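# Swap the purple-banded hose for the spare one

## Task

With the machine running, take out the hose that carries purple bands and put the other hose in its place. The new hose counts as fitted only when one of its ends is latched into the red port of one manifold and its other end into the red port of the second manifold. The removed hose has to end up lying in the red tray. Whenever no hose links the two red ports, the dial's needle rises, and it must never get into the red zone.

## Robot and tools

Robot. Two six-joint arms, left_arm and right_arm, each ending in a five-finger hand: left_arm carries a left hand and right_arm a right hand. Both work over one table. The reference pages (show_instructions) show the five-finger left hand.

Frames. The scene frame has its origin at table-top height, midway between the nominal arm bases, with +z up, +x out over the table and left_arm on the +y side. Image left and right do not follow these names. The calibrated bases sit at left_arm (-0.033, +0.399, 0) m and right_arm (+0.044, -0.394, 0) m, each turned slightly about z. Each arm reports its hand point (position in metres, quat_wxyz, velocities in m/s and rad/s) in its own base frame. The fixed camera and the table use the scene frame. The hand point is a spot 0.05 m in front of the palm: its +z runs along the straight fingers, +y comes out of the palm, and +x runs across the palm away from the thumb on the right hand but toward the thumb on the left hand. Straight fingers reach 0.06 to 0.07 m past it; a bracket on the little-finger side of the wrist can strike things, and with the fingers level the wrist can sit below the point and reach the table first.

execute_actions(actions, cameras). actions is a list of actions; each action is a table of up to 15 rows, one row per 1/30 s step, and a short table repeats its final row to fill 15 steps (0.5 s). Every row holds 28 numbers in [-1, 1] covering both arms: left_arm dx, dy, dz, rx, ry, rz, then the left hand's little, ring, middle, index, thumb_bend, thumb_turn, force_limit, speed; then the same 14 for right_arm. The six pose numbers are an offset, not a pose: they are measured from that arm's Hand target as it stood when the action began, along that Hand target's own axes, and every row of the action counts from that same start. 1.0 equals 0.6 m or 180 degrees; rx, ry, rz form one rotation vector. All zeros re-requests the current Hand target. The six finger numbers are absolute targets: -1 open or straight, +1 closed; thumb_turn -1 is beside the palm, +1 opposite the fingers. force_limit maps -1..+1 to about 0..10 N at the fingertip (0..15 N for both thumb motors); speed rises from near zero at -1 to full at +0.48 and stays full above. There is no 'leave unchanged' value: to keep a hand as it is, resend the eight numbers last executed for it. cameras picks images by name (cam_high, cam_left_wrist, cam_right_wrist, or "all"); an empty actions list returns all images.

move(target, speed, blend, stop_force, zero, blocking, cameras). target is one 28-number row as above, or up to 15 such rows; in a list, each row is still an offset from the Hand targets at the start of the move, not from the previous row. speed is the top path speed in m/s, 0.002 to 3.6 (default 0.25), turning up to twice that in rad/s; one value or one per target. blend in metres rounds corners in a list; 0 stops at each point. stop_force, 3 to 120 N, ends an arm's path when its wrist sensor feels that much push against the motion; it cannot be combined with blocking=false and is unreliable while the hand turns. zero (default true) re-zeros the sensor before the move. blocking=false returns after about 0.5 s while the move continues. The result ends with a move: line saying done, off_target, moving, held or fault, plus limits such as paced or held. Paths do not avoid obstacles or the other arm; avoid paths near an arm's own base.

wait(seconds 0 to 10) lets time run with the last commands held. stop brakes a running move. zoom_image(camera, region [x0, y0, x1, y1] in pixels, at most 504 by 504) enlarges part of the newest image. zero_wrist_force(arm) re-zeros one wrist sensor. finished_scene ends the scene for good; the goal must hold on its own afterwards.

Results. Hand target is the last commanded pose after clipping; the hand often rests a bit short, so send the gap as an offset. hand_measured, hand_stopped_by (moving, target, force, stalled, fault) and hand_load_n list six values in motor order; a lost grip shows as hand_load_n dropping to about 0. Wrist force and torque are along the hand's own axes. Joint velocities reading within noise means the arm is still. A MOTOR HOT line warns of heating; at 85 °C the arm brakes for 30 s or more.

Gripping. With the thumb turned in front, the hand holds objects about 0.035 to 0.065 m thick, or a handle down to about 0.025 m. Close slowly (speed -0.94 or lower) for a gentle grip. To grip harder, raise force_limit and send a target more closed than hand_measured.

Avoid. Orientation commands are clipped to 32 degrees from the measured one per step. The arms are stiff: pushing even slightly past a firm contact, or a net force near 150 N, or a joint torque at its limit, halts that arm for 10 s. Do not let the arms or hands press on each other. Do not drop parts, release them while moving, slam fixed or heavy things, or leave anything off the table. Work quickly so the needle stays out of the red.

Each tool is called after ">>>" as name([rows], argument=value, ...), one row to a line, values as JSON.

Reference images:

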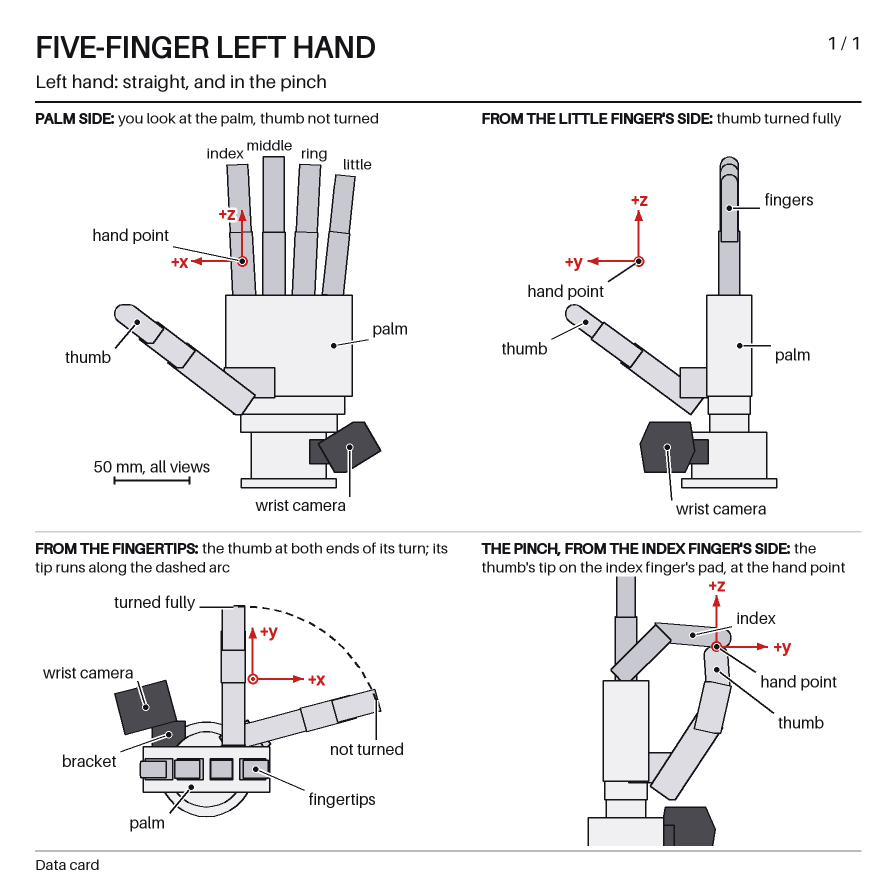

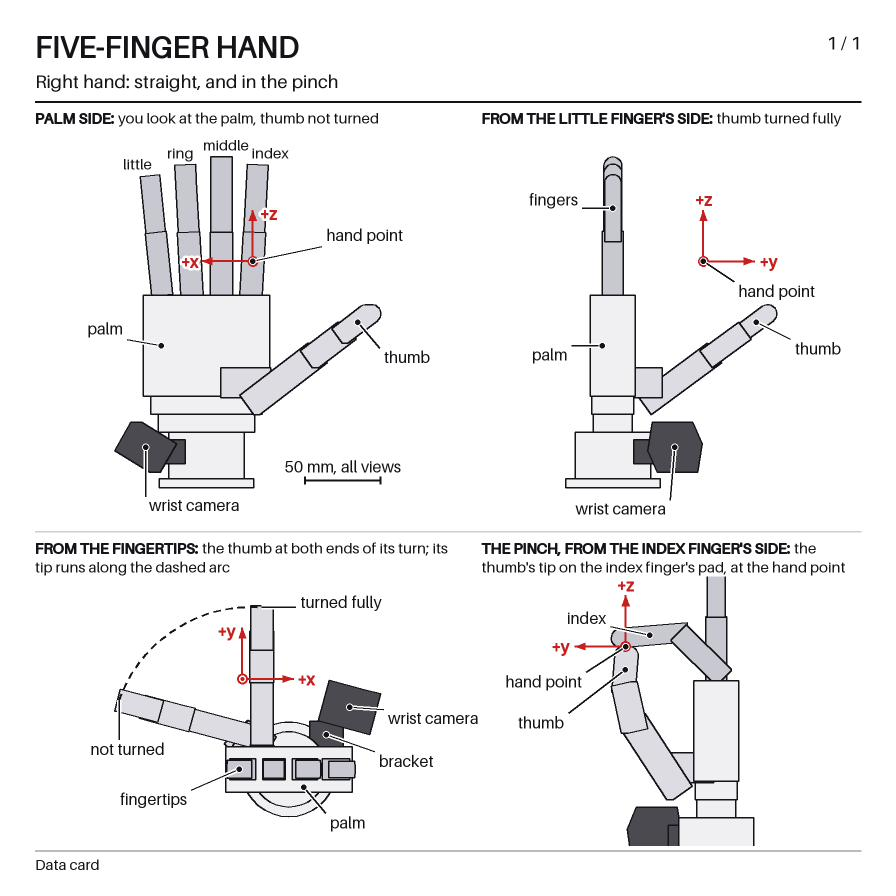

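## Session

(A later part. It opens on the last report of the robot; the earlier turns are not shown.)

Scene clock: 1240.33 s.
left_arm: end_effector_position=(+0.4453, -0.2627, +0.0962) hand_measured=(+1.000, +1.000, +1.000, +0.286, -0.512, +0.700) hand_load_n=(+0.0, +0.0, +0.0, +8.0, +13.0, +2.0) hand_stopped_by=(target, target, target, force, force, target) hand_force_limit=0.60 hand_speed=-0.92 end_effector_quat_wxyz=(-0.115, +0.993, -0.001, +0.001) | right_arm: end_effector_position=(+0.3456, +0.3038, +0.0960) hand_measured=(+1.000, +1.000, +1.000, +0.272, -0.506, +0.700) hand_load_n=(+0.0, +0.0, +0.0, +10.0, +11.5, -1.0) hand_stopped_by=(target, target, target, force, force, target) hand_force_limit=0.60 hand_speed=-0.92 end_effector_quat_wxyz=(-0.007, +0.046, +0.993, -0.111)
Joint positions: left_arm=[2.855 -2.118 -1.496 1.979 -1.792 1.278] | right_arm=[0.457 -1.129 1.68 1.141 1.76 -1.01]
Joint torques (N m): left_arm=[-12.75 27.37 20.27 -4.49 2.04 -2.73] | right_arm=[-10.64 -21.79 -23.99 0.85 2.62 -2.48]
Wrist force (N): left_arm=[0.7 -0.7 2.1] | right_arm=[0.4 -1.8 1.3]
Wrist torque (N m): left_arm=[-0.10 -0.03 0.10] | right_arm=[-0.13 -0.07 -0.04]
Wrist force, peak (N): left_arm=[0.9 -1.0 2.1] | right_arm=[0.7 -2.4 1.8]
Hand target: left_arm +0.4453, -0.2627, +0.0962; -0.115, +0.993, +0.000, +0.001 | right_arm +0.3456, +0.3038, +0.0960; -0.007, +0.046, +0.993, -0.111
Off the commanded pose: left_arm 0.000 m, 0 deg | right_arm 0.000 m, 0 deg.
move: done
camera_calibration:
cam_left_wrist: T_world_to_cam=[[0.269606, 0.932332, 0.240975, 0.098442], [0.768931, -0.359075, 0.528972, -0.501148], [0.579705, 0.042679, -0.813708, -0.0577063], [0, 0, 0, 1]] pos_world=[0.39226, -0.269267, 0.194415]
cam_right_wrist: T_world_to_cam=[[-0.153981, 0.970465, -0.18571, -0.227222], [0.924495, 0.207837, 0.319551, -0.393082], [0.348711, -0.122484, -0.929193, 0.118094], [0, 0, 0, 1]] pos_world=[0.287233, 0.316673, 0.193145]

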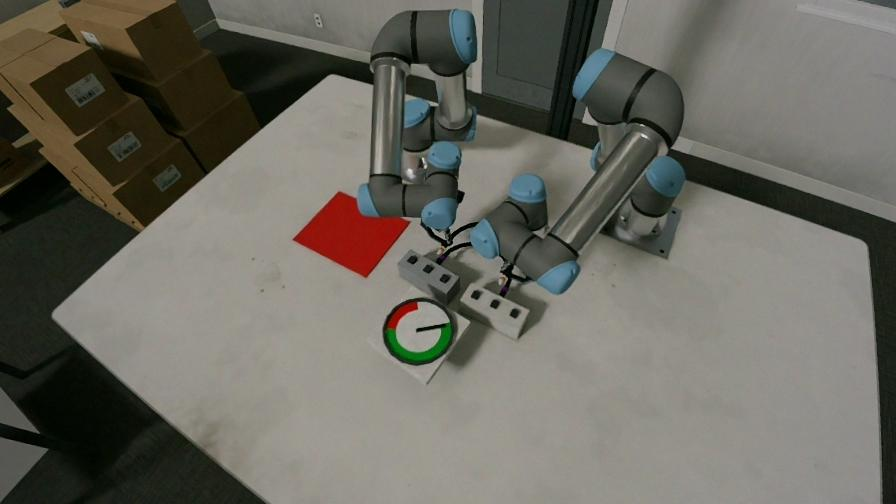

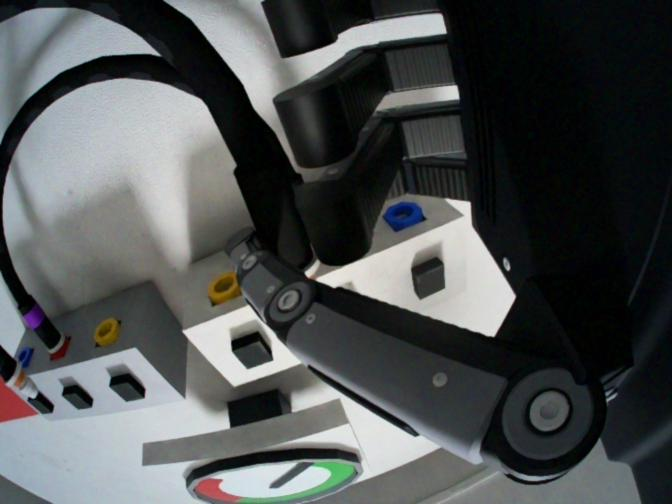

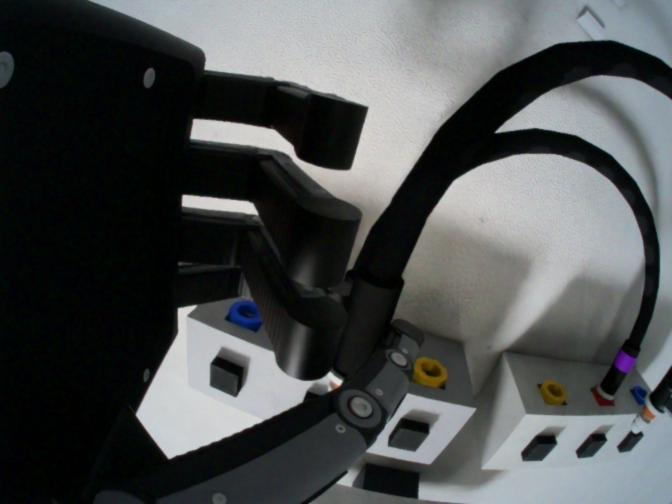

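>>> move([
  [-0.1963,-0.1752,0.0406,-0.0003,0.0302,0.1287,1,1,1,0.4,-0.3,0.7,0.6,-0.92,0.3692,0.1912,-0.0429,-0.0004,0.0254,0.1111,1,1,1,0.4,-0.3,0.7,0.6,-0.92],
  [-0.1966,-0.1447,0.1702,-0.0003,0.0302,0.1287,1,1,1,0.4,-0.3,0.7,0.6,-0.92,0.3687,0.2209,0.0873,-0.0004,0.0254,0.1111,1,1,1,0.4,-0.3,0.7,0.6,-0.92],
], speed=[0.12,0.04], blend=[0.01,0])

>>> execute_actions([
  [[0,0,0,0,0,0,1,1,1,0.26,-0.75,0.7,0,-0.75,0,0,0,0,0,0,1,1,1,0.26,-0.75,0.7,0,-0.75]],
  [[0,0,0,0,0,0,1,1,1,0.26,-0.75,0.7,0,-0.75,0,0,0,0,0,0,1,1,1,0.26,-0.75,0.7,0,-0.75]],
  [[0,0,0,0,0,0,1,1,1,0.2,-1,0.7,0,-0.5,0,0,0,0,0,0,1,1,1,0.2,-1,0.7,0,-0.5]],
  [[0,0,0,0,0,0,1,1,1,0.2,-1,0.7,0,-0.5,0,0,0,0,0,0,1,1,1,0.2,-1,0.7,0,-0.5]],
], cameras=["all"])

Scene clock: 1294.67 s.
left_arm: end_effector_position=(+0.3276, -0.1548, +0.0164) hand_measured=(+1.000, +1.000, +1.000, +0.286, -0.512, +0.700) hand_load_n=(+0.0, +0.0, +0.0, +8.0, +13.0, +1.5) hand_stopped_by=(target, target, target, force, force, target) hand_force_limit=0.60 hand_speed=-0.92 end_effector_quat_wxyz=(-0.112, +0.972, -0.205, +0.025) | right_arm: end_effector_position=(+0.1361, +0.4415, +0.0163) hand_measured=(+1.000, +1.000, +1.000, +0.272, -0.506, +0.700) hand_load_n=(+0.0, +0.0, +0.0, +9.5, +11.5, +0.0) hand_stopped_by=(target, target, target, force, force, target) hand_force_limit=0.60 hand_speed=-0.92 end_effector_quat_wxyz=(-0.027, +0.222, +0.969, -0.108)
Joint positions: left_arm=[3.117 -1.886 -2.065 2.471 -1.782 1.972] | right_arm=[1.045 -0.953 1.669 1.078 1.584 -0.073]
Joint torques (N m): left_arm=[-11.93 12.6 2.69 -0.72 1.91 -2.08] | right_arm=[-3.63 -26.06 -6.07 0.71 -1.19 -0.89]
Wrist force (N): left_arm=[0.6 -0.9 0.8] | right_arm=[0.4 -1.7 1.0]
Wrist torque (N m): left_arm=[-0.11 -0.05 0.05] | right_arm=[-0.10 -0.08 -0.16]
Wrist force, peak (N): left_arm=[0.9 -0.9 2.4] | right_arm=[0.2 -2.3 1.7]
Hand target: left_arm +0.3276, -0.1548, +0.0163; -0.112, +0.972, -0.205, +0.025 | right_arm +0.1361, +0.4415, +0.0162; -0.027, +0.222, +0.969, -0.108
Off the commanded pose: left_arm 0.000 m, 0 deg | right_arm 0.000 m, 0 deg.
move: done

Scene clock: 1296.87 s.
left_arm: end_effector_position=(+0.3276, -0.1548, +0.0163) hand_measured=(+1.000, +1.000, +1.000, +0.200, -1.000, +0.700) hand_load_n=(+0.0, +0.5, +0.0, +0.0, +0.0, +0.0) hand_stopped_by=(target, target, target, target, target, target) hand_force_limit=0.00 hand_speed=-0.50 end_effector_quat_wxyz=(-0.112, +0.972, -0.205, +0.025) | right_arm: end_effector_position=(+0.1361, +0.4415, +0.0162) hand_measured=(+1.000, +1.000, +1.000, +0.200, -1.000, +0.700) hand_load_n=(+0.0, +0.0, +0.0, +0.0, +0.0, +0.0) hand_stopped_by=(target, target, target, target, target, target) hand_force_limit=0.00 hand_speed=-0.50 end_effector_quat_wxyz=(-0.027, +0.222, +0.969, -0.108)
Joint positions: left_arm=[3.117 -1.886 -2.065 2.471 -1.782 1.972] | right_arm=[1.045 -0.953 1.669 1.078 1.584 -0.073]
Joint torques (N m): left_arm=[-11.87 14.1 3.93 -0.94 2.43 -2.12] | right_arm=[-7.07 -26.67 -6.01 1.51 0.67 -1.69]
Wrist force (N): left_arm=[1.0 -0.8 1.0] | right_arm=[0.6 -1.4 0.8]
Wrist torque (N m): left_arm=[-0.10 -0.12 0.03] | right_arm=[-0.08 -0.08 -0.13]
Wrist force, peak (N): left_arm=[0.9 -0.7 1.5] | right_arm=[0.4 -2.5 -1.5]
Hand target: left_arm +0.3276, -0.1548, +0.0163; -0.112, +0.972, -0.205, +0.025 | right_arm +0.1361, +0.4415, +0.0162; -0.027, +0.222, +0.969, -0.108
Off the commanded pose: left_arm 0.000 m, 0 deg | right_arm 0.000 m, 0 deg.
Step readings (end_effector_position of left_arm | right_arm):
0: (+0.3276, -0.1548, +0.0164) | (+0.1361, +0.4415, +0.0163)
1: (+0.3276, -0.1548, +0.0163) | (+0.1361, +0.4415, +0.0163)
2: (+0.3276, -0.1548, +0.0163) | (+0.1361, +0.4415, +0.0163)
4: (+0.3276, -0.1548, +0.0163) | (+0.1361, +0.4415, +0.0162)
8: (+0.3276, -0.1548, +0.0163) | (+0.1361, +0.4415, +0.0162)
15: (+0.3276, -0.1548, +0.0163) | (+0.1361, +0.4415, +0.0162)
16: (+0.3276, -0.1548, +0.0163) | (+0.1361, +0.4415, +0.0162)
17: (+0.3276, -0.1548, +0.0163) | (+0.1361, +0.4415, +0.0162)
19: (+0.3276, -0.1548, +0.0163) | (+0.1361, +0.4415, +0.0162)
23: (+0.3276, -0.1548, +0.0163) | (+0.1361, +0.4415, +0.0162)
30: (+0.3276, -0.1548, +0.0163) | (+0.1361, +0.4415, +0.0162)
31: (+0.3276, -0.1548, +0.0163) | (+0.1361, +0.4415, +0.0162)
32: (+0.3276, -0.1548, +0.0163) | (+0.1361, +0.4415, +0.0162)
34: (+0.3276, -0.1548, +0.0163) | (+0.1361, +0.4415, +0.0162)
38: (+0.3276, -0.1548, +0.0163) | (+0.1361, +0.4415, +0.0162)
45: (+0.3276, -0.1548, +0.0163) | (+0.1361, +0.4415, +0.0162)
46: (+0.3276, -0.1548, +0.0163) | (+0.1361, +0.4415, +0.0162)
47: (+0.3276, -0.1548, +0.0163) | (+0.1361, +0.4415, +0.0162)
49: (+0.3276, -0.1548, +0.0163) | (+0.1361, +0.4415, +0.0162)
53: (+0.3276, -0.1548, +0.0163) | (+0.1361, +0.4415, +0.0162)
60: (+0.3276, -0.1548, +0.0163) | (+0.1361, +0.4415, +0.0162)
camera_calibration:
cam_left_wrist: T_world_to_cam=[[0.622794, 0.744344, 0.240999, -0.0960157], [0.558645, -0.638727, 0.529097, -0.304051], [0.547763, -0.194886, -0.813619, -0.0852947], [0, 0, 0, 1]] pos_world=[0.276376, -0.13936, 0.114615]
cam_right_wrist: T_world_to_cam=[[0.195832, 0.962918, -0.185579, -0.452261], [0.938801, -0.129404, 0.319228, -0.0555749], [0.283376, -0.236737, -0.92933, 0.193186], [0, 0, 0, 1]] pos_world=[0.0859967, 0.474033, 0.113344]

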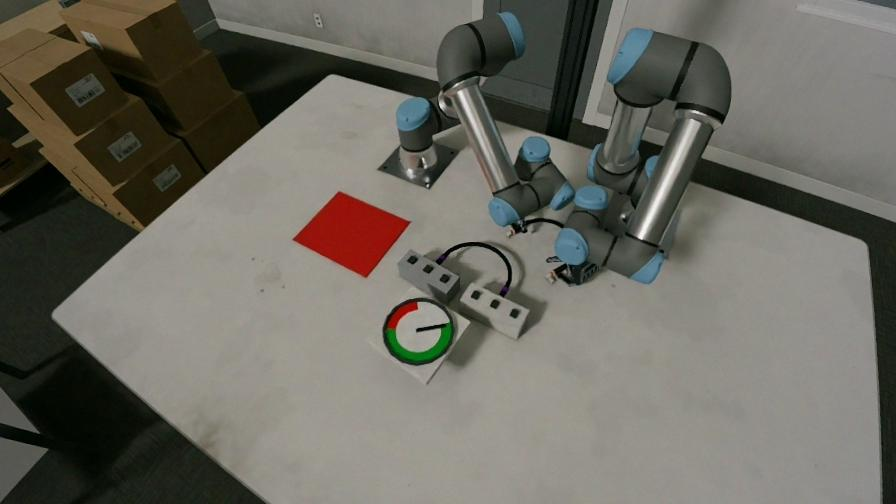

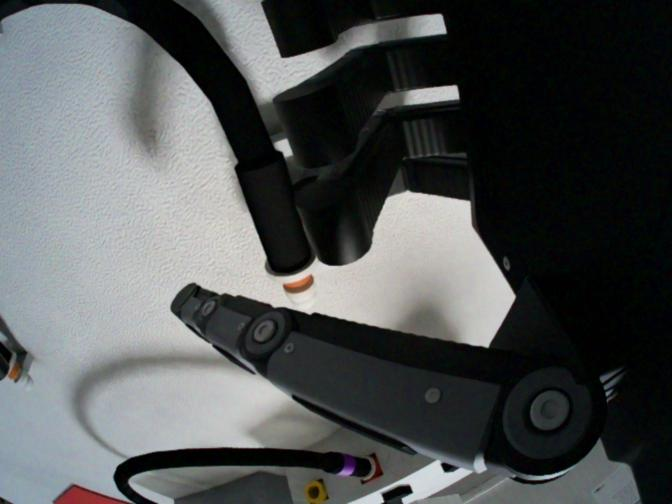

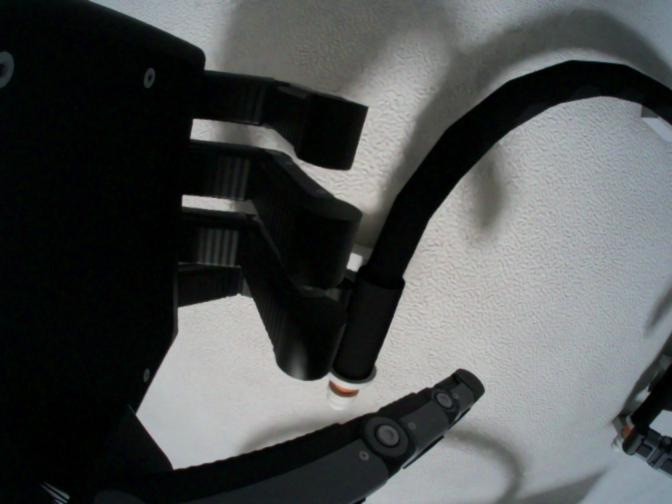

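>>> move([
  [0,-0.05,0,0,0,0,1,1,1,0.2,-1,0.7,0,-0.5,0,-0.05,0,0,0,0,1,1,1,0.2,-1,0.7,0,-0.5],
  [0.0004,-0.0792,-0.1247,0,0,0,1,1,1,0.2,-1,0.7,0,-0.5,0.0006,-0.0784,-0.1256,0,0,0,1,1,1,0.2,-1,0.7,0,-0.5],
  [0.2839,-0.0196,-0.1379,0.0004,-0.03,-0.1282,1,1,1,0.2,-1,0.7,0,-0.5,-0.4866,-0.1117,-0.1202,0.0005,-0.0252,-0.1112,1,1,1,0.2,-1,0.7,0,-0.5],
  [0.2836,0.002,-0.0456,0.0004,-0.03,-0.1282,1,1,1,0.2,-1,0.7,0,-0.5,-0.487,-0.0907,-0.0273,0.0005,-0.0252,-0.1112,1,1,1,0.2,-1,0.7,0,-0.5],
], speed=[0.1,0.15,0.2,0.1], blend=[0.01,0.02,0.02,0], cameras=["cam_left_wrist","cam_right_wrist"])

Scene clock: 1342.50 s.
left_arm: end_effector_position=(+0.4802, -0.2304, +0.0431) hand_measured=(+1.000, +1.000, +1.000, +0.200, -1.000, +0.700) hand_load_n=(+0.0, +0.0, +0.0, +0.0, +0.0, +0.0) hand_stopped_by=(target, target, target, target, target, target) hand_force_limit=0.00 hand_speed=-0.50 end_effector_quat_wxyz=(-0.115, +0.993, -0.001, +0.001) | right_arm: end_effector_position=(+0.3776, +0.2695, +0.0433) hand_measured=(+1.000, +1.000, +1.000, +0.200, -1.000, +0.700) hand_load_n=(+0.0, +0.0, +0.0, +0.0, +0.0, +0.0) hand_stopped_by=(target, target, target, target, target, target) hand_force_limit=0.00 hand_speed=-0.50 end_effector_quat_wxyz=(-0.007, +0.046, +0.993, -0.112)
Joint positions: left_arm=[2.938 -2.208 -1.492 2.085 -1.797 1.365] | right_arm=[0.351 -1.056 1.72 1.008 1.771 -1.117]
Joint torques (N m): left_arm=[-13.25 28.83 6.09 -0.81 -2.73 -2.72] | right_arm=[-11.73 -23.39 -7.25 0.85 -1.74 -2.51]
Wrist force (N): left_arm=[0.7 -0.4 1.6] | right_arm=[-0.1 -1.5 1.0]
Wrist torque (N m): left_arm=[-0.06 -0.06 0.05] | right_arm=[-0.13 -0.02 -0.02]
Wrist force, peak (N): left_arm=[0.5 -1.1 2.1] | right_arm=[0.1 -2.0 1.2]
Hand target: left_arm +0.4802, -0.2304, +0.0430; -0.115, +0.993, -0.001, +0.001 | right_arm +0.3776, +0.2695, +0.0433; -0.007, +0.046, +0.993, -0.112
Off the commanded pose: left_arm 0.000 m, 0 deg | right_arm 0.000 m, 0 deg.
move: done
camera_calibration:
cam_left_wrist: T_world_to_cam=[[0.271042, 0.931812, 0.241375, 0.0708306], [0.768153, -0.360502, 0.52913, -0.488269], [0.580066, 0.041997, -0.813486, -0.122737], [0, 0, 0, 1]] pos_world=[0.427063, -0.236868, 0.141416]
cam_right_wrist: T_world_to_cam=[[-0.154268, 0.970409, -0.185763, -0.198743], [0.924704, 0.208033, 0.318818, -0.398859], [0.348029, -0.122592, -0.929434, 0.054118], [0, 0, 0, 1]] pos_world=[0.319332, 0.282473, 0.140544]
Images, in order (width x height): cam_left_wrist 672x504, cam_right_wrist 672x504.

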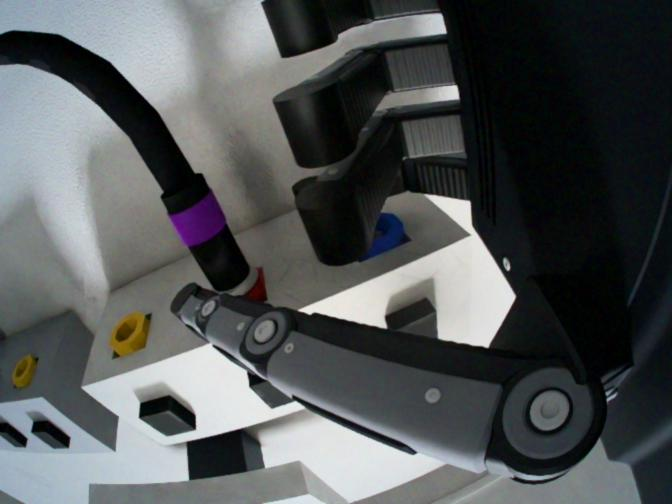

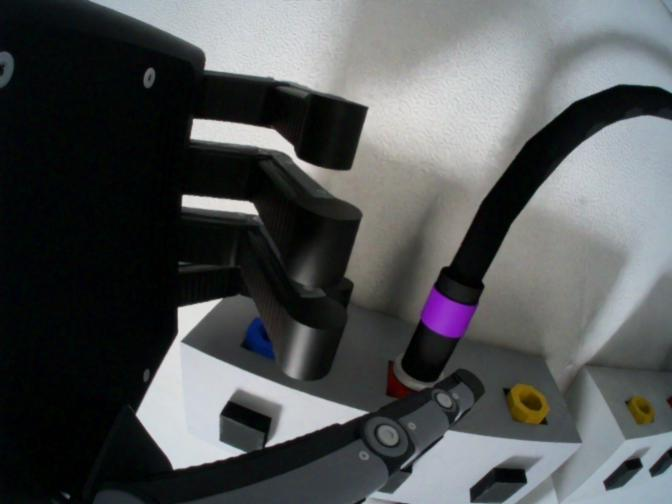

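>>> move(target=[0,0.05,0,0,0,0,1,1,1,0.2,-1,0.7,0,-0.5,0,0.05,0,0,0,0,1,1,1,0.2,-1,0.7,0,-0.5], speed=0.05, stop_force=6, cameras=["cam_left_wrist","cam_right_wrist"])

Scene clock: 1346.23 s.
left_arm: end_effector_position=(+0.4801, -0.2596, +0.0362) hand_measured=(+1.000, +1.000, +1.000, +0.200, -1.000, +0.700) hand_load_n=(+0.0, +0.0, +0.0, +0.0, +0.0, +0.0) hand_stopped_by=(target, target, target, target, target, target) hand_force_limit=0.00 hand_speed=-0.50 end_effector_quat_wxyz=(-0.115, +0.993, -0.001, +0.001) | right_arm: end_effector_position=(+0.3803, +0.2986, +0.0366) hand_measured=(+1.000, +1.000, +1.000, +0.200, -1.000, +0.700) hand_load_n=(+0.0, +0.0, +0.0, +0.0, -0.5, +0.0) hand_stopped_by=(target, target, target, target, target, target) hand_force_limit=0.00 hand_speed=-0.50 end_effector_quat_wxyz=(-0.007, +0.046, +0.993, -0.112)
Joint positions: left_arm=[2.88 -2.247 -1.448 2.067 -1.794 1.306] | right_arm=[0.412 -1.005 1.658 1.031 1.765 -1.055]
Joint torques (N m): left_arm=[-11.23 31.57 20.18 -4.07 2.36 -2.71] | right_arm=[10.36 -25.63 -21.77 3.85 -1.9 2.75]
Wrist force (N): left_arm=[0.5 -0.3 1.5] | right_arm=[0.2 -1.5 0.6]
Wrist torque (N m): left_arm=[-0.05 -0.04 0.05] | right_arm=[-0.10 -0.04 -0.22]
Wrist force, peak (N): left_arm=[0.8 -0.6 1.8] | right_arm=[0.0 -2.2 1.0]
Hand target: left_arm +0.4801, -0.2596, +0.0362; -0.115, +0.993, -0.001, +0.001 | right_arm +0.3803, +0.2986, +0.0366; -0.007, +0.046, +0.993, -0.112
Off the commanded pose: left_arm 0.000 m, 0 deg | right_arm 0.000 m, 0 deg.
move: done
camera_calibration:
cam_left_wrist: T_world_to_cam=[[0.271056, 0.931814, 0.241354, 0.0997264], [0.768198, -0.360498, 0.529068, -0.495101], [0.580001, 0.0420002, -0.813533, -0.12717], [0, 0, 0, 1]] pos_world=[0.427063, -0.266068, 0.134416]
cam_right_wrist: T_world_to_cam=[[-0.154268, 0.970409, -0.185763, -0.227829], [0.924704, 0.208033, 0.318818, -0.405242], [0.348029, -0.122592, -0.929434, 0.0504256], [0, 0, 0, 1]] pos_world=[0.322032, 0.311573, 0.133744]
Images, in order (width x height): cam_left_wrist 672x504, cam_right_wrist 672x504.

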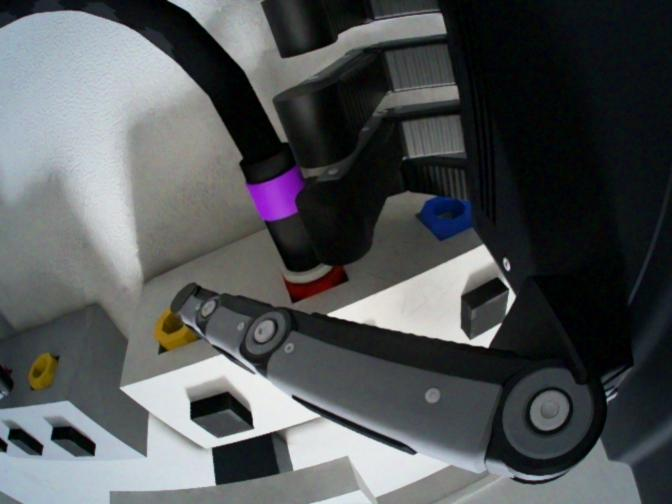

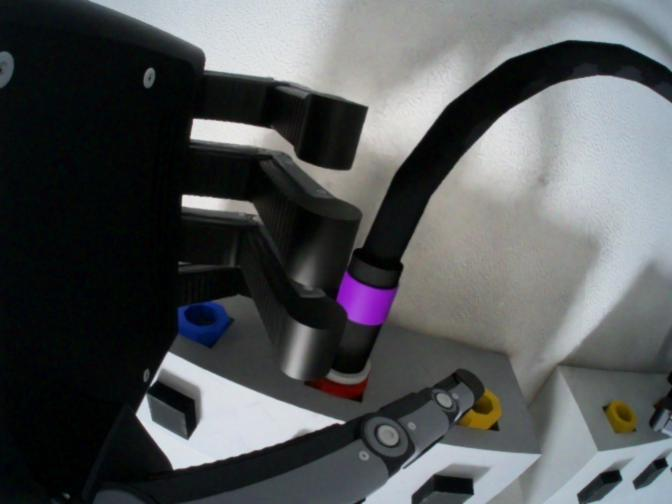

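>>> execute_actions([
  [[0,0,0,0,0,0,1,1,1,0.26,-0.65,0.7,0,-0.5,0,0,0,0,0,0,1,1,1,0.26,-0.65,0.7,0,-0.5]],
  [[0,0,0,0,0,0,1,1,1,0.26,-0.65,0.7,0,-0.5,0,0,0,0,0,0,1,1,1,0.26,-0.65,0.7,0,-0.5]],
  [[0,0,0,0,0,0,1,1,1,0.26,-0.25,0.7,0,-0.9,0,0,0,0,0,0,1,1,1,0.26,-0.25,0.7,0,-0.9]],
  [[0,0,0,0,0,0,1,1,1,0.26,-0.25,0.7,0,-0.9,0,0,0,0,0,0,1,1,1,0.26,-0.25,0.7,0,-0.9]],
  [[0,0,0,0,0,0,1,1,1,0.26,-0.25,0.7,0,-0.9,0,0,0,0,0,0,1,1,1,0.26,-0.25,0.7,0,-0.9]],
  [[0,0,0,0,0,0,1,1,1,0.26,-0.25,0.7,0,-0.9,0,0,0,0,0,0,1,1,1,0.26,-0.25,0.7,0,-0.9]],
], cameras=["all"])

Scene clock: 1354.17 s.
left_arm: end_effector_position=(+0.4801, -0.2596, +0.0362) hand_measured=(+1.000, +1.000, +1.000, +0.260, -0.484, +0.700) hand_load_n=(-0.5, +0.0, +0.0, +0.0, +7.5, +0.5) hand_stopped_by=(target, target, target, target, force, target) hand_force_limit=0.00 hand_speed=-0.90 end_effector_quat_wxyz=(-0.115, +0.993, -0.001, +0.001) | right_arm: end_effector_position=(+0.3803, +0.2987, +0.0366) hand_measured=(+1.000, +1.000, +1.000, +0.260, -0.498, +0.700) hand_load_n=(+0.0, +0.0, +0.0, +0.0, +7.0, +0.0) hand_stopped_by=(target, target, target, target, force, target) hand_force_limit=0.00 hand_speed=-0.90 end_effector_quat_wxyz=(-0.007, +0.046, +0.993, -0.112)
Joint positions: left_arm=[2.88 -2.247 -1.448 2.067 -1.794 1.306] | right_arm=[0.412 -1.005 1.658 1.031 1.765 -1.055]
Joint torques (N m): left_arm=[-3.96 31.41 17.57 -3.46 -3.51 -2.88] | right_arm=[3.99 -24.91 -17.05 3.58 2.57 2.35]
Wrist force (N): left_arm=[1.9 5.6 -2.6] | right_arm=[-1.0 3.1 -2.6]
Wrist torque (N m): left_arm=[0.10 -0.03 0.03] | right_arm=[-0.02 -0.01 -0.23]
Wrist force, peak (N): left_arm=[2.2 6.0 -3.5] | right_arm=[-1.0 3.4 -3.5]
Hand target: left_arm +0.4801, -0.2596, +0.0362; -0.115, +0.993, -0.001, +0.001 | right_arm +0.3803, +0.2986, +0.0366; -0.007, +0.046, +0.993, -0.112
Off the commanded pose: left_arm 0.000 m, 0 deg | right_arm 0.000 m, 0 deg.
Step readings (end_effector_position of left_arm | right_arm):
0: (+0.4801, -0.2596, +0.0362) | (+0.3803, +0.2986, +0.0366)
1: (+0.4801, -0.2596, +0.0362) | (+0.3803, +0.2986, +0.0366)
2: (+0.4801, -0.2596, +0.0362) | (+0.3803, +0.2986, +0.0366)
4: (+0.4801, -0.2596, +0.0362) | (+0.3803, +0.2986, +0.0366)
8: (+0.4801, -0.2596, +0.0362) | (+0.3803, +0.2986, +0.0366)
15: (+0.4801, -0.2596, +0.0362) | (+0.3803, +0.2986, +0.0366)
16: (+0.4801, -0.2596, +0.0362) | (+0.3803, +0.2986, +0.0366)
17: (+0.4801, -0.2596, +0.0362) | (+0.3803, +0.2986, +0.0366)
19: (+0.4801, -0.2596, +0.0362) | (+0.3803, +0.2986, +0.0366)
23: (+0.4801, -0.2596, +0.0362) | (+0.3803, +0.2986, +0.0366)
30: (+0.4801, -0.2596, +0.0362) | (+0.3803, +0.2986, +0.0366)
31: (+0.4801, -0.2596, +0.0362) | (+0.3803, +0.2986, +0.0366)
32: (+0.4801, -0.2596, +0.0362) | (+0.3803, +0.2986, +0.0366)
34: (+0.4801, -0.2596, +0.0362) | (+0.3803, +0.2986, +0.0366)
38: (+0.4801, -0.2596, +0.0362) | (+0.3803, +0.2986, +0.0366)
45: (+0.4801, -0.2596, +0.0362) | (+0.3803, +0.2986, +0.0366)
46: (+0.4801, -0.2596, +0.0362) | (+0.3803, +0.2986, +0.0366)
47: (+0.4801, -0.2596, +0.0362) | (+0.3803, +0.2986, +0.0366)
49: (+0.4801, -0.2596, +0.0362) | (+0.3803, +0.2986, +0.0366)
53: (+0.4801, -0.2596, +0.0362) | (+0.3803, +0.2986, +0.0366)
60: (+0.4801, -0.2596, +0.0362) | (+0.3803, +0.2987, +0.0366)
61: (+0.4801, -0.2596, +0.0362) | (+0.3803, +0.2987, +0.0366)
62: (+0.4801, -0.2596, +0.0362) | (+0.3803, +0.2987, +0.0366)
64: (+0.4801, -0.2596, +0.0362) | (+0.3803, +0.2987, +0.0366)
68: (+0.4801, -0.2596, +0.0362) | (+0.3803, +0.2987, +0.0366)
75: (+0.4801, -0.2596, +0.0362) | (+0.3803, +0.2987, +0.0366)
76: (+0.4801, -0.2596, +0.0362) | (+0.3803, +0.2987, +0.0366)
77: (+0.4801, -0.2596, +0.0362) | (+0.3803, +0.2987, +0.0366)
79: (+0.4801, -0.2596, +0.0362) | (+0.3803, +0.2987, +0.0366)
83: (+0.4801, -0.2596, +0.0362) | (+0.3803, +0.2987, +0.0366)
90: (+0.4801, -0.2596, +0.0362) | (+0.3803, +0.2987, +0.0366)
camera_calibration:
cam_left_wrist: T_world_to_cam=[[0.271111, 0.931817, 0.241279, 0.0998073], [0.768177, -0.360501, 0.529097, -0.495132], [0.580003, 0.0419005, -0.813536, -0.127193], [0, 0, 0, 1]] pos_world=[0.427063, -0.266168, 0.134415]
cam_right_wrist: T_world_to_cam=[[-0.15431, 0.970423, -0.185656, -0.227834], [0.924708, 0.208033, 0.318807, -0.405241], [0.348, -0.122483, -0.929459, 0.0504044], [0, 0, 0, 1]] pos_world=[0.322032, 0.311573, 0.133744]

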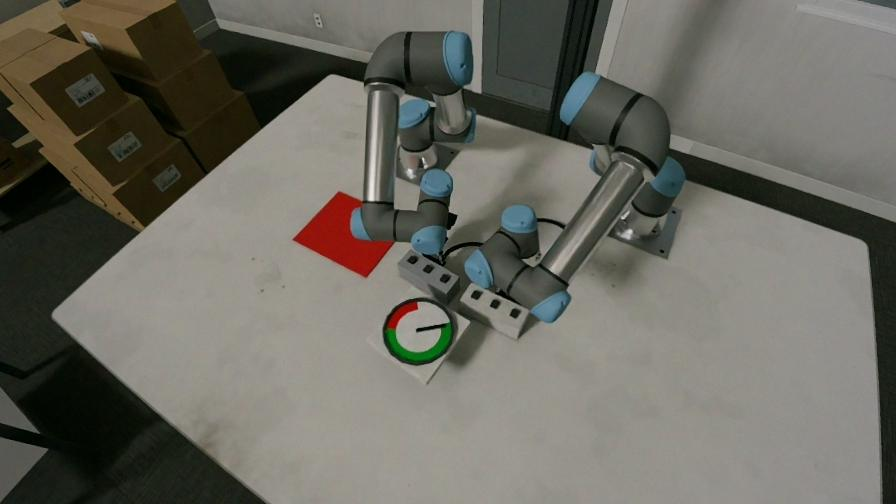

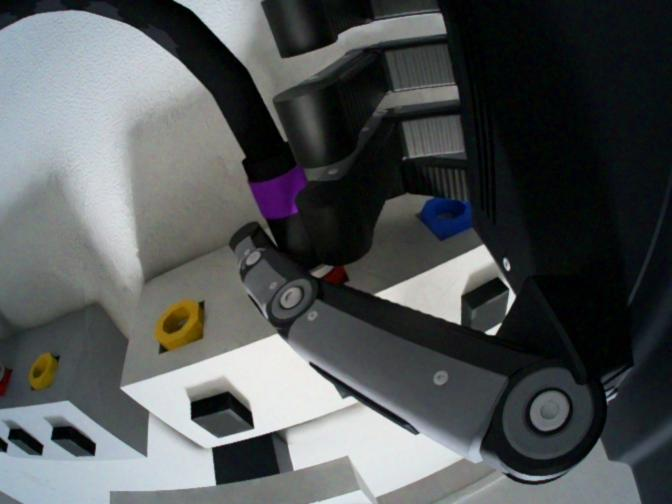

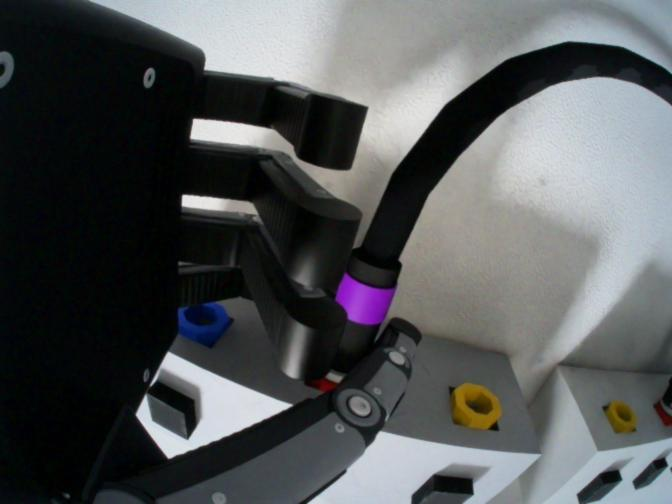

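>>> execute_actions([
  [[0,0,0,0,0,0,1,1,1,0.4,-0.47,0.7,0.6,-0.92,0,0,0,0,0,0,1,1,1,0.4,-0.485,0.7,0.6,-0.92]],
  [[0,0,0,0,0,0,1,1,1,0.4,-0.47,0.7,0.6,-0.92,0,0,0,0,0,0,1,1,1,0.4,-0.485,0.7,0.6,-0.92]],
  [[0,0,0,0,0,0,1,1,1,0.4,-0.3,0.7,0.6,-0.92,0,0,0,0,0,0,1,1,1,0.4,-0.3,0.7,0.6,-0.92]],
  [[0,0,0,0,0,0,1,1,1,0.4,-0.3,0.7,0.6,-0.92,0,0,0,0,0,0,1,1,1,0.4,-0.3,0.7,0.6,-0.92]],
], cameras=["cam_left_wrist","cam_right_wrist"])

Scene clock: 1361.37 s.
left_arm: end_effector_position=(+0.4801, -0.2596, +0.0362) hand_measured=(+1.000, +1.000, +1.000, +0.286, -0.478, +0.700) hand_load_n=(+0.0, +0.5, +0.0, +8.0, +11.5, +0.0) hand_stopped_by=(target, target, target, force, force, target) hand_force_limit=0.60 hand_speed=-0.92 end_effector_quat_wxyz=(-0.115, +0.993, -0.001, +0.001) | right_arm: end_effector_position=(+0.3803, +0.2986, +0.0366) hand_measured=(+1.000, +1.000, +1.000, +0.286, -0.492, +0.700) hand_load_n=(+0.0, +0.0, +0.0, +9.0, +11.0, +0.0) hand_stopped_by=(target, target, target, force, force, target) hand_force_limit=0.60 hand_speed=-0.92 end_effector_quat_wxyz=(-0.007, +0.046, +0.993, -0.112)
Joint positions: left_arm=[2.88 -2.247 -1.448 2.067 -1.794 1.306] | right_arm=[0.412 -1.005 1.658 1.031 1.765 -1.055]
Joint torques (N m): left_arm=[13.33 40.88 10.25 -2.29 1.39 -2.72] | right_arm=[-6.99 -31.7 -8.1 3.71 -1.44 2.46]
Wrist force (N): left_arm=[0.8 3.6 2.0] | right_arm=[-0.7 0.9 1.0]
Wrist torque (N m): left_arm=[0.10 -0.02 0.05] | right_arm=[-0.04 -0.03 -0.23]
Wrist force, peak (N): left_arm=[2.1 5.5 -3.6] | right_arm=[-0.9 3.2 -3.3]
Hand target: left_arm +0.4801, -0.2596, +0.0362; -0.115, +0.993, -0.001, +0.001 | right_arm +0.3803, +0.2986, +0.0366; -0.007, +0.046, +0.993, -0.112
Off the commanded pose: left_arm 0.000 m, 0 deg | right_arm 0.000 m, 0 deg.
Step readings (end_effector_position of left_arm | right_arm):
0: (+0.4801, -0.2596, +0.0362) | (+0.3803, +0.2986, +0.0366)
1: (+0.4801, -0.2596, +0.0362) | (+0.3803, +0.2986, +0.0366)
2: (+0.4801, -0.2596, +0.0362) | (+0.3803, +0.2986, +0.0366)
4: (+0.4801, -0.2596, +0.0362) | (+0.3803, +0.2986, +0.0366)
8: (+0.4801, -0.2596, +0.0362) | (+0.3803, +0.2986, +0.0366)
15: (+0.4801, -0.2596, +0.0362) | (+0.3803, +0.2986, +0.0366)
16: (+0.4801, -0.2596, +0.0362) | (+0.3803, +0.2986, +0.0366)
17: (+0.4801, -0.2596, +0.0362) | (+0.3803, +0.2986, +0.0366)
19: (+0.4801, -0.2596, +0.0362) | (+0.3803, +0.2986, +0.0366)
23: (+0.4801, -0.2596, +0.0362) | (+0.3803, +0.2986, +0.0366)
30: (+0.4801, -0.2596, +0.0362) | (+0.3803, +0.2986, +0.0366)
31: (+0.4801, -0.2596, +0.0362) | (+0.3803, +0.2986, +0.0366)
32: (+0.4801, -0.2596, +0.0362) | (+0.3803, +0.2986, +0.0366)
34: (+0.4801, -0.2596, +0.0362) | (+0.3803, +0.2986, +0.0366)
38: (+0.4801, -0.2596, +0.0362) | (+0.3803, +0.2986, +0.0366)
45: (+0.4801, -0.2596, +0.0362) | (+0.3803, +0.2986, +0.0366)
46: (+0.4801, -0.2596, +0.0362) | (+0.3803, +0.2986, +0.0366)
47: (+0.4801, -0.2596, +0.0362) | (+0.3803, +0.2986, +0.0366)
49: (+0.4801, -0.2596, +0.0362) | (+0.3803, +0.2986, +0.0366)
53: (+0.4801, -0.2596, +0.0362) | (+0.3803, +0.2986, +0.0366)
60: (+0.4801, -0.2596, +0.0362) | (+0.3803, +0.2986, +0.0366)
camera_calibration:
cam_left_wrist: T_world_to_cam=[[0.271056, 0.931814, 0.241354, 0.0997264], [0.768198, -0.360498, 0.529068, -0.495101], [0.580001, 0.0420002, -0.813533, -0.12717], [0, 0, 0, 1]] pos_world=[0.427063, -0.266068, 0.134416]
cam_right_wrist: T_world_to_cam=[[-0.154285, 0.970405, -0.185769, -0.227821], [0.924701, 0.208051, 0.318815, -0.405246], [0.348029, -0.122592, -0.929434, 0.0504257], [0, 0, 0, 1]] pos_world=[0.322032, 0.311573, 0.133744]
Images, in order (width x height): cam_left_wrist 672x504, cam_right_wrist 672x504.

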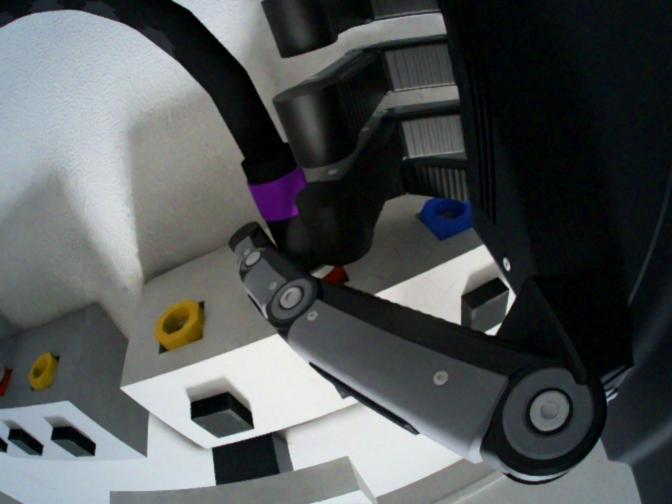

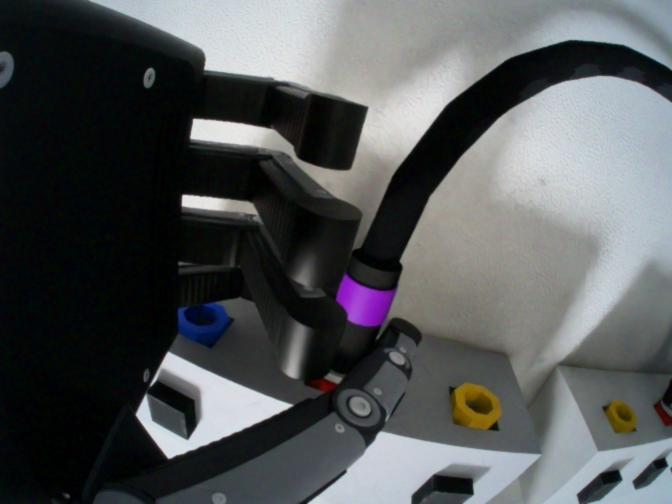

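>>> zoom_image(camera="cam_right_wrist", region=[592, 350, 672, 430])

>>> zoom_image(camera="cam_left_wrist", region=[0, 340, 80, 420])

Scaled by 6.300 from the camera's 672x504 image, which has a finer 960x720 frame.

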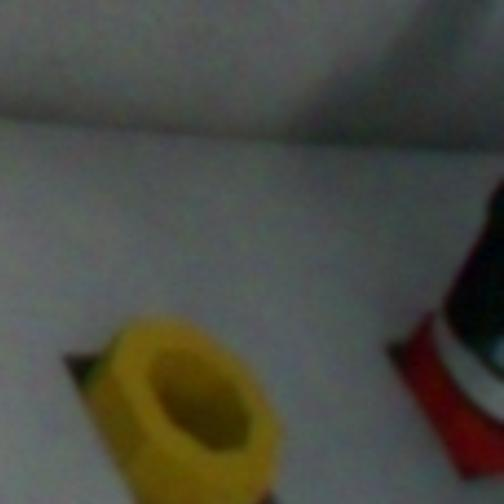

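Scaled by 6.300 from the camera's 672x504 image, which has a finer 960x720 frame.

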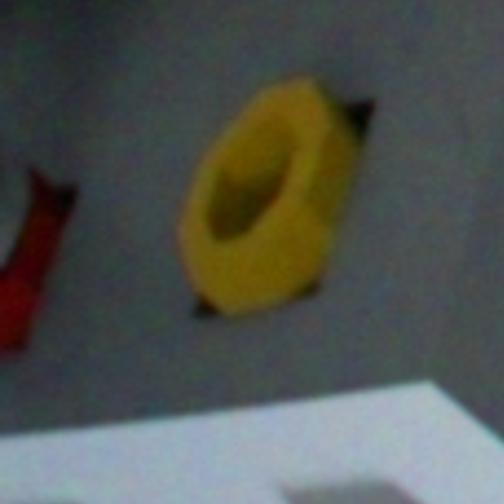

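>>> execute_actions([
  [[0,0,0,0,0,0,1,1,1,0.26,-0.75,0.7,0,-0.7,0,0,0,0,0,0,1,1,1,0.26,-0.75,0.7,0,-0.7]],
  [[0,0,0,0,0,0,1,1,1,0.2,-1,0.7,0,-0.5,0,0,0,0,0,0,1,1,1,0.2,-1,0.7,0,-0.5]],
  [[0,0,0,0,0,0,1,1,1,0.2,-1,0.7,0,-0.5,0,0,0,0,0,0,1,1,1,0.2,-1,0.7,0,-0.5]],
], cameras=["cam_left_wrist","cam_right_wrist"])

>>> zoom_image(camera="cam_left_wrist", region=[220, 130, 380, 310])

>>> zoom_image(camera="cam_right_wrist", region=[300, 240, 440, 410])

Scene clock: 1437.47 s.
left_arm: end_effector_position=(+0.4801, -0.2596, +0.0362) hand_measured=(+1.000, +1.000, +1.000, +0.200, -1.000, +0.700) hand_load_n=(+0.0, +0.0, +0.0, +0.0, +0.0, +0.0) hand_stopped_by=(target, target, target, target, target, target) hand_force_limit=0.00 hand_speed=-0.50 end_effector_quat_wxyz=(-0.115, +0.993, -0.001, +0.001) | right_arm: end_effector_position=(+0.3803, +0.2986, +0.0366) hand_measured=(+1.000, +1.000, +1.000, +0.200, -1.000, +0.700) hand_load_n=(+0.0, +0.0, +0.0, +0.0, -0.5, +0.0) hand_stopped_by=(target, target, target, target, target, target) hand_force_limit=0.00 hand_speed=-0.50 end_effector_quat_wxyz=(-0.007, +0.046, +0.993, -0.112)
Joint positions: left_arm=[2.88 -2.247 -1.448 2.067 -1.794 1.306] | right_arm=[0.412 -1.005 1.658 1.031 1.765 -1.055]
Joint torques (N m): left_arm=[-8.01 52.29 6.38 -1.9 -0.9 -2.45] | right_arm=[-4.99 -39.5 -10.84 3.1 0.61 1.68]
Wrist force (N): left_arm=[0.5 -0.5 1.5] | right_arm=[0.2 -1.5 0.4]
Wrist torque (N m): left_arm=[-0.10 -0.03 0.06] | right_arm=[-0.07 -0.03 -0.23]
Wrist force, peak (N): left_arm=[0.9 4.2 3.6] | right_arm=[-0.4 1.8 2.7]
Hand target: left_arm +0.4801, -0.2596, +0.0362; -0.115, +0.993, -0.001, +0.001 | right_arm +0.3803, +0.2986, +0.0366; -0.007, +0.046, +0.993, -0.112
Off the commanded pose: left_arm 0.000 m, 0 deg | right_arm 0.000 m, 0 deg.
Step readings (end_effector_position of left_arm | right_arm):
0: (+0.4801, -0.2596, +0.0362) | (+0.3803, +0.2986, +0.0366)
1: (+0.4801, -0.2596, +0.0362) | (+0.3803, +0.2986, +0.0366)
2: (+0.4801, -0.2596, +0.0362) | (+0.3803, +0.2986, +0.0366)
4: (+0.4801, -0.2596, +0.0362) | (+0.3803, +0.2987, +0.0366)
8: (+0.4801, -0.2596, +0.0362) | (+0.3803, +0.2986, +0.0366)
15: (+0.4801, -0.2596, +0.0362) | (+0.3803, +0.2986, +0.0366)
16: (+0.4801, -0.2596, +0.0362) | (+0.3803, +0.2986, +0.0366)
17: (+0.4801, -0.2596, +0.0362) | (+0.3803, +0.2986, +0.0366)
19: (+0.4801, -0.2596, +0.0362) | (+0.3803, +0.2986, +0.0366)
23: (+0.4801, -0.2596, +0.0362) | (+0.3803, +0.2986, +0.0366)
30: (+0.4801, -0.2596, +0.0362) | (+0.3803, +0.2986, +0.0366)
31: (+0.4801, -0.2596, +0.0362) | (+0.3803, +0.2986, +0.0366)
32: (+0.4801, -0.2596, +0.0362) | (+0.3803, +0.2986, +0.0366)
34: (+0.4801, -0.2596, +0.0362) | (+0.3803, +0.2986, +0.0366)
38: (+0.4801, -0.2596, +0.0362) | (+0.3803, +0.2986, +0.0366)
45: (+0.4801, -0.2596, +0.0362) | (+0.3803, +0.2986, +0.0366)
camera_calibration:
cam_left_wrist: T_world_to_cam=[[0.271056, 0.931814, 0.241354, 0.0997264], [0.768198, -0.360498, 0.529068, -0.495101], [0.580001, 0.0420002, -0.813533, -0.12717], [0, 0, 0, 1]] pos_world=[0.427063, -0.266068, 0.134416]
cam_right_wrist: T_world_to_cam=[[-0.154292, 0.970407, -0.185752, -0.227822], [0.924712, 0.208047, 0.318784, -0.405244], [0.347996, -0.122582, -0.929447, 0.0504349], [0, 0, 0, 1]] pos_world=[0.322032, 0.311573, 0.133744]
Images, in order (width x height): cam_left_wrist 672x504, cam_right_wrist 672x504.

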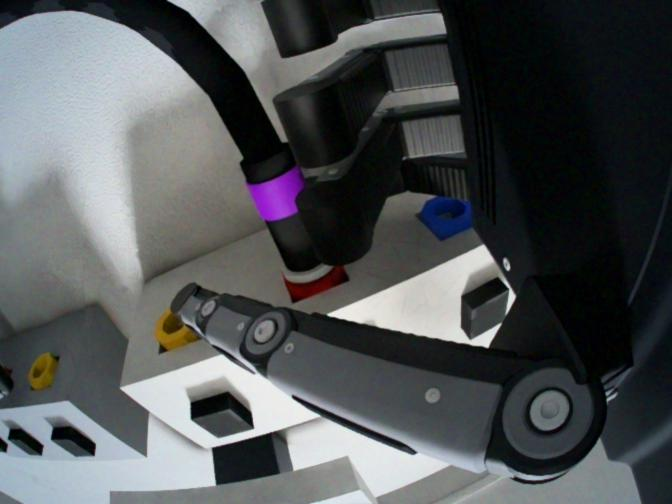

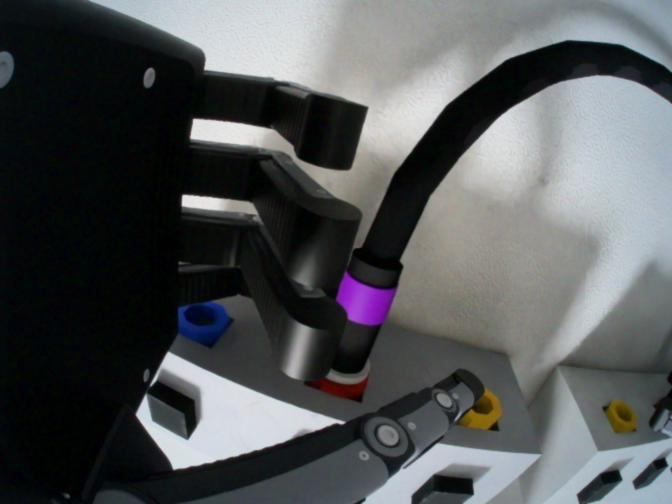

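Scaled by 2.800 from the camera's 672x504 image, which has a finer 960x720 frame.

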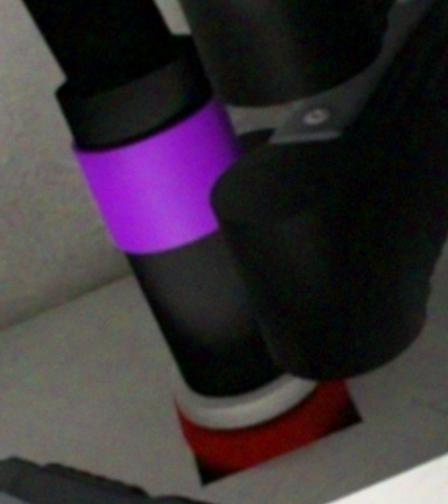

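Scaled by 2.965 from the camera's 672x504 image, which has a finer 960x720 frame.

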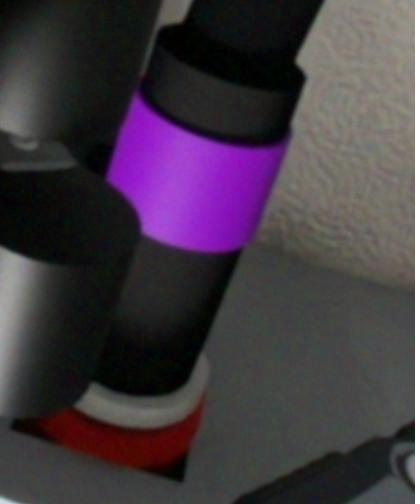

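>>> move(target=[0,-0.05,0,0,0,0,1,1,1,0.2,-1,0.7,0,-0.5,0,-0.05,0,0,0,0,1,1,1,0.2,-1,0.7,0,-0.5], speed=0.08, cameras=["cam_left_wrist","cam_right_wrist"])

>>> zoom_image(camera="cam_left_wrist", region=[140, 150, 300, 330])

>>> zoom_image(camera="cam_right_wrist", region=[370, 240, 510, 410])

Scene clock: 1443.03 s.
left_arm: end_effector_position=(+0.4802, -0.2304, +0.0430) hand_measured=(+1.000, +1.000, +1.000, +0.200, -1.000, +0.700) hand_load_n=(+0.0, +0.0, +0.0, +0.0, +0.0, +0.0) hand_stopped_by=(target, target, target, target, target, target) hand_force_limit=0.00 hand_speed=-0.50 end_effector_quat_wxyz=(-0.115, +0.993, -0.001, +0.001) | right_arm: end_effector_position=(+0.3776, +0.2696, +0.0433) hand_measured=(+1.000, +1.000, +1.000, +0.200, -1.000, +0.700) hand_load_n=(+0.0, +0.0, +0.0, +0.5, +0.0, +0.0) hand_stopped_by=(target, target, target, target, target, target) hand_force_limit=0.00 hand_speed=-0.50 end_effector_quat_wxyz=(-0.007, +0.046, +0.993, -0.112)
Joint positions: left_arm=[2.938 -2.209 -1.492 2.086 -1.797 1.365] | right_arm=[0.351 -1.056 1.72 1.008 1.771 -1.117]
Joint torques (N m): left_arm=[13.08 53.14 4.58 -1.07 -3.09 3.05] | right_arm=[-11.5 -44.08 -5.82 0.7 2.5 -2.33]
Wrist force (N): left_arm=[1.0 -0.5 1.5] | right_arm=[0.3 -1.6 1.0]
Wrist torque (N m): left_arm=[-0.07 -0.11 0.01] | right_arm=[-0.13 -0.07 0.00]
Wrist force, peak (N): left_arm=[0.7 -0.6 1.8] | right_arm=[0.0 -2.1 0.8]
Hand target: left_arm +0.4802, -0.2304, +0.0430; -0.115, +0.993, -0.001, +0.001 | right_arm +0.3776, +0.2695, +0.0433; -0.007, +0.046, +0.993, -0.112
Off the commanded pose: left_arm 0.000 m, 0 deg | right_arm 0.000 m, 0 deg.
move: done
camera_calibration:
cam_left_wrist: T_world_to_cam=[[0.271056, 0.931814, 0.241354, 0.0709453], [0.768198, -0.360498, 0.529068, -0.488261], [0.580001, 0.0420002, -0.813533, -0.122779], [0, 0, 0, 1]] pos_world=[0.427063, -0.236968, 0.141316]
cam_right_wrist: T_world_to_cam=[[-0.154285, 0.970405, -0.185769, -0.198755], [0.924701, 0.208051, 0.318815, -0.398831], [0.348029, -0.122592, -0.929434, 0.0540251], [0, 0, 0, 1]] pos_world=[0.319332, 0.282473, 0.140444]
Images, in order (width x height): cam_left_wrist 672x504, cam_right_wrist 672x504.

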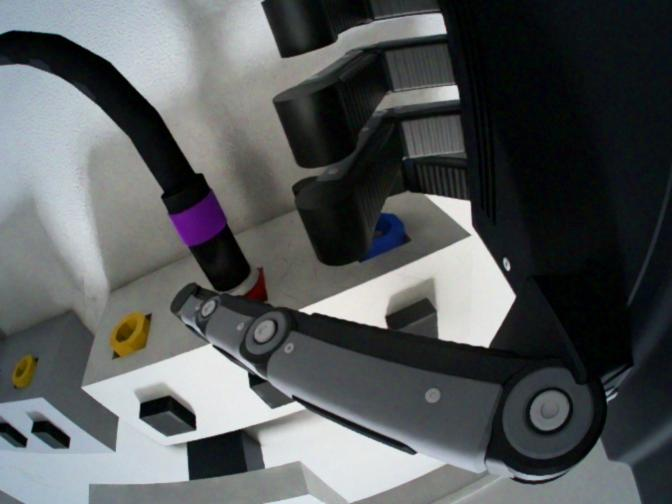

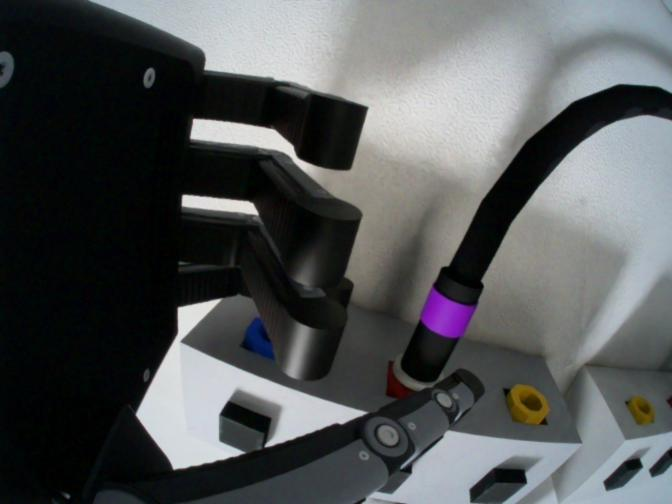

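Scaled by 2.800 from the camera's 672x504 image, which has a finer 960x720 frame.

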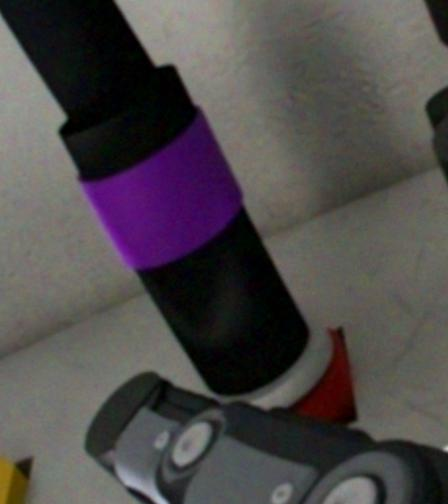

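Scaled by 2.965 from the camera's 672x504 image, which has a finer 960x720 frame.

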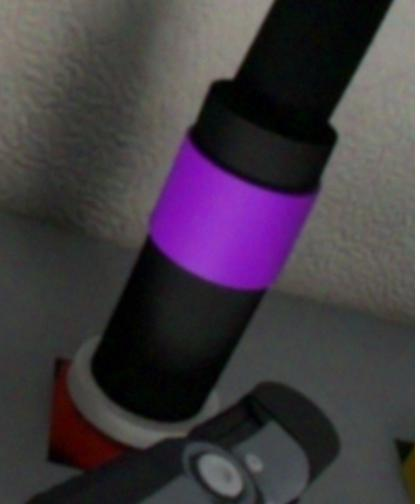

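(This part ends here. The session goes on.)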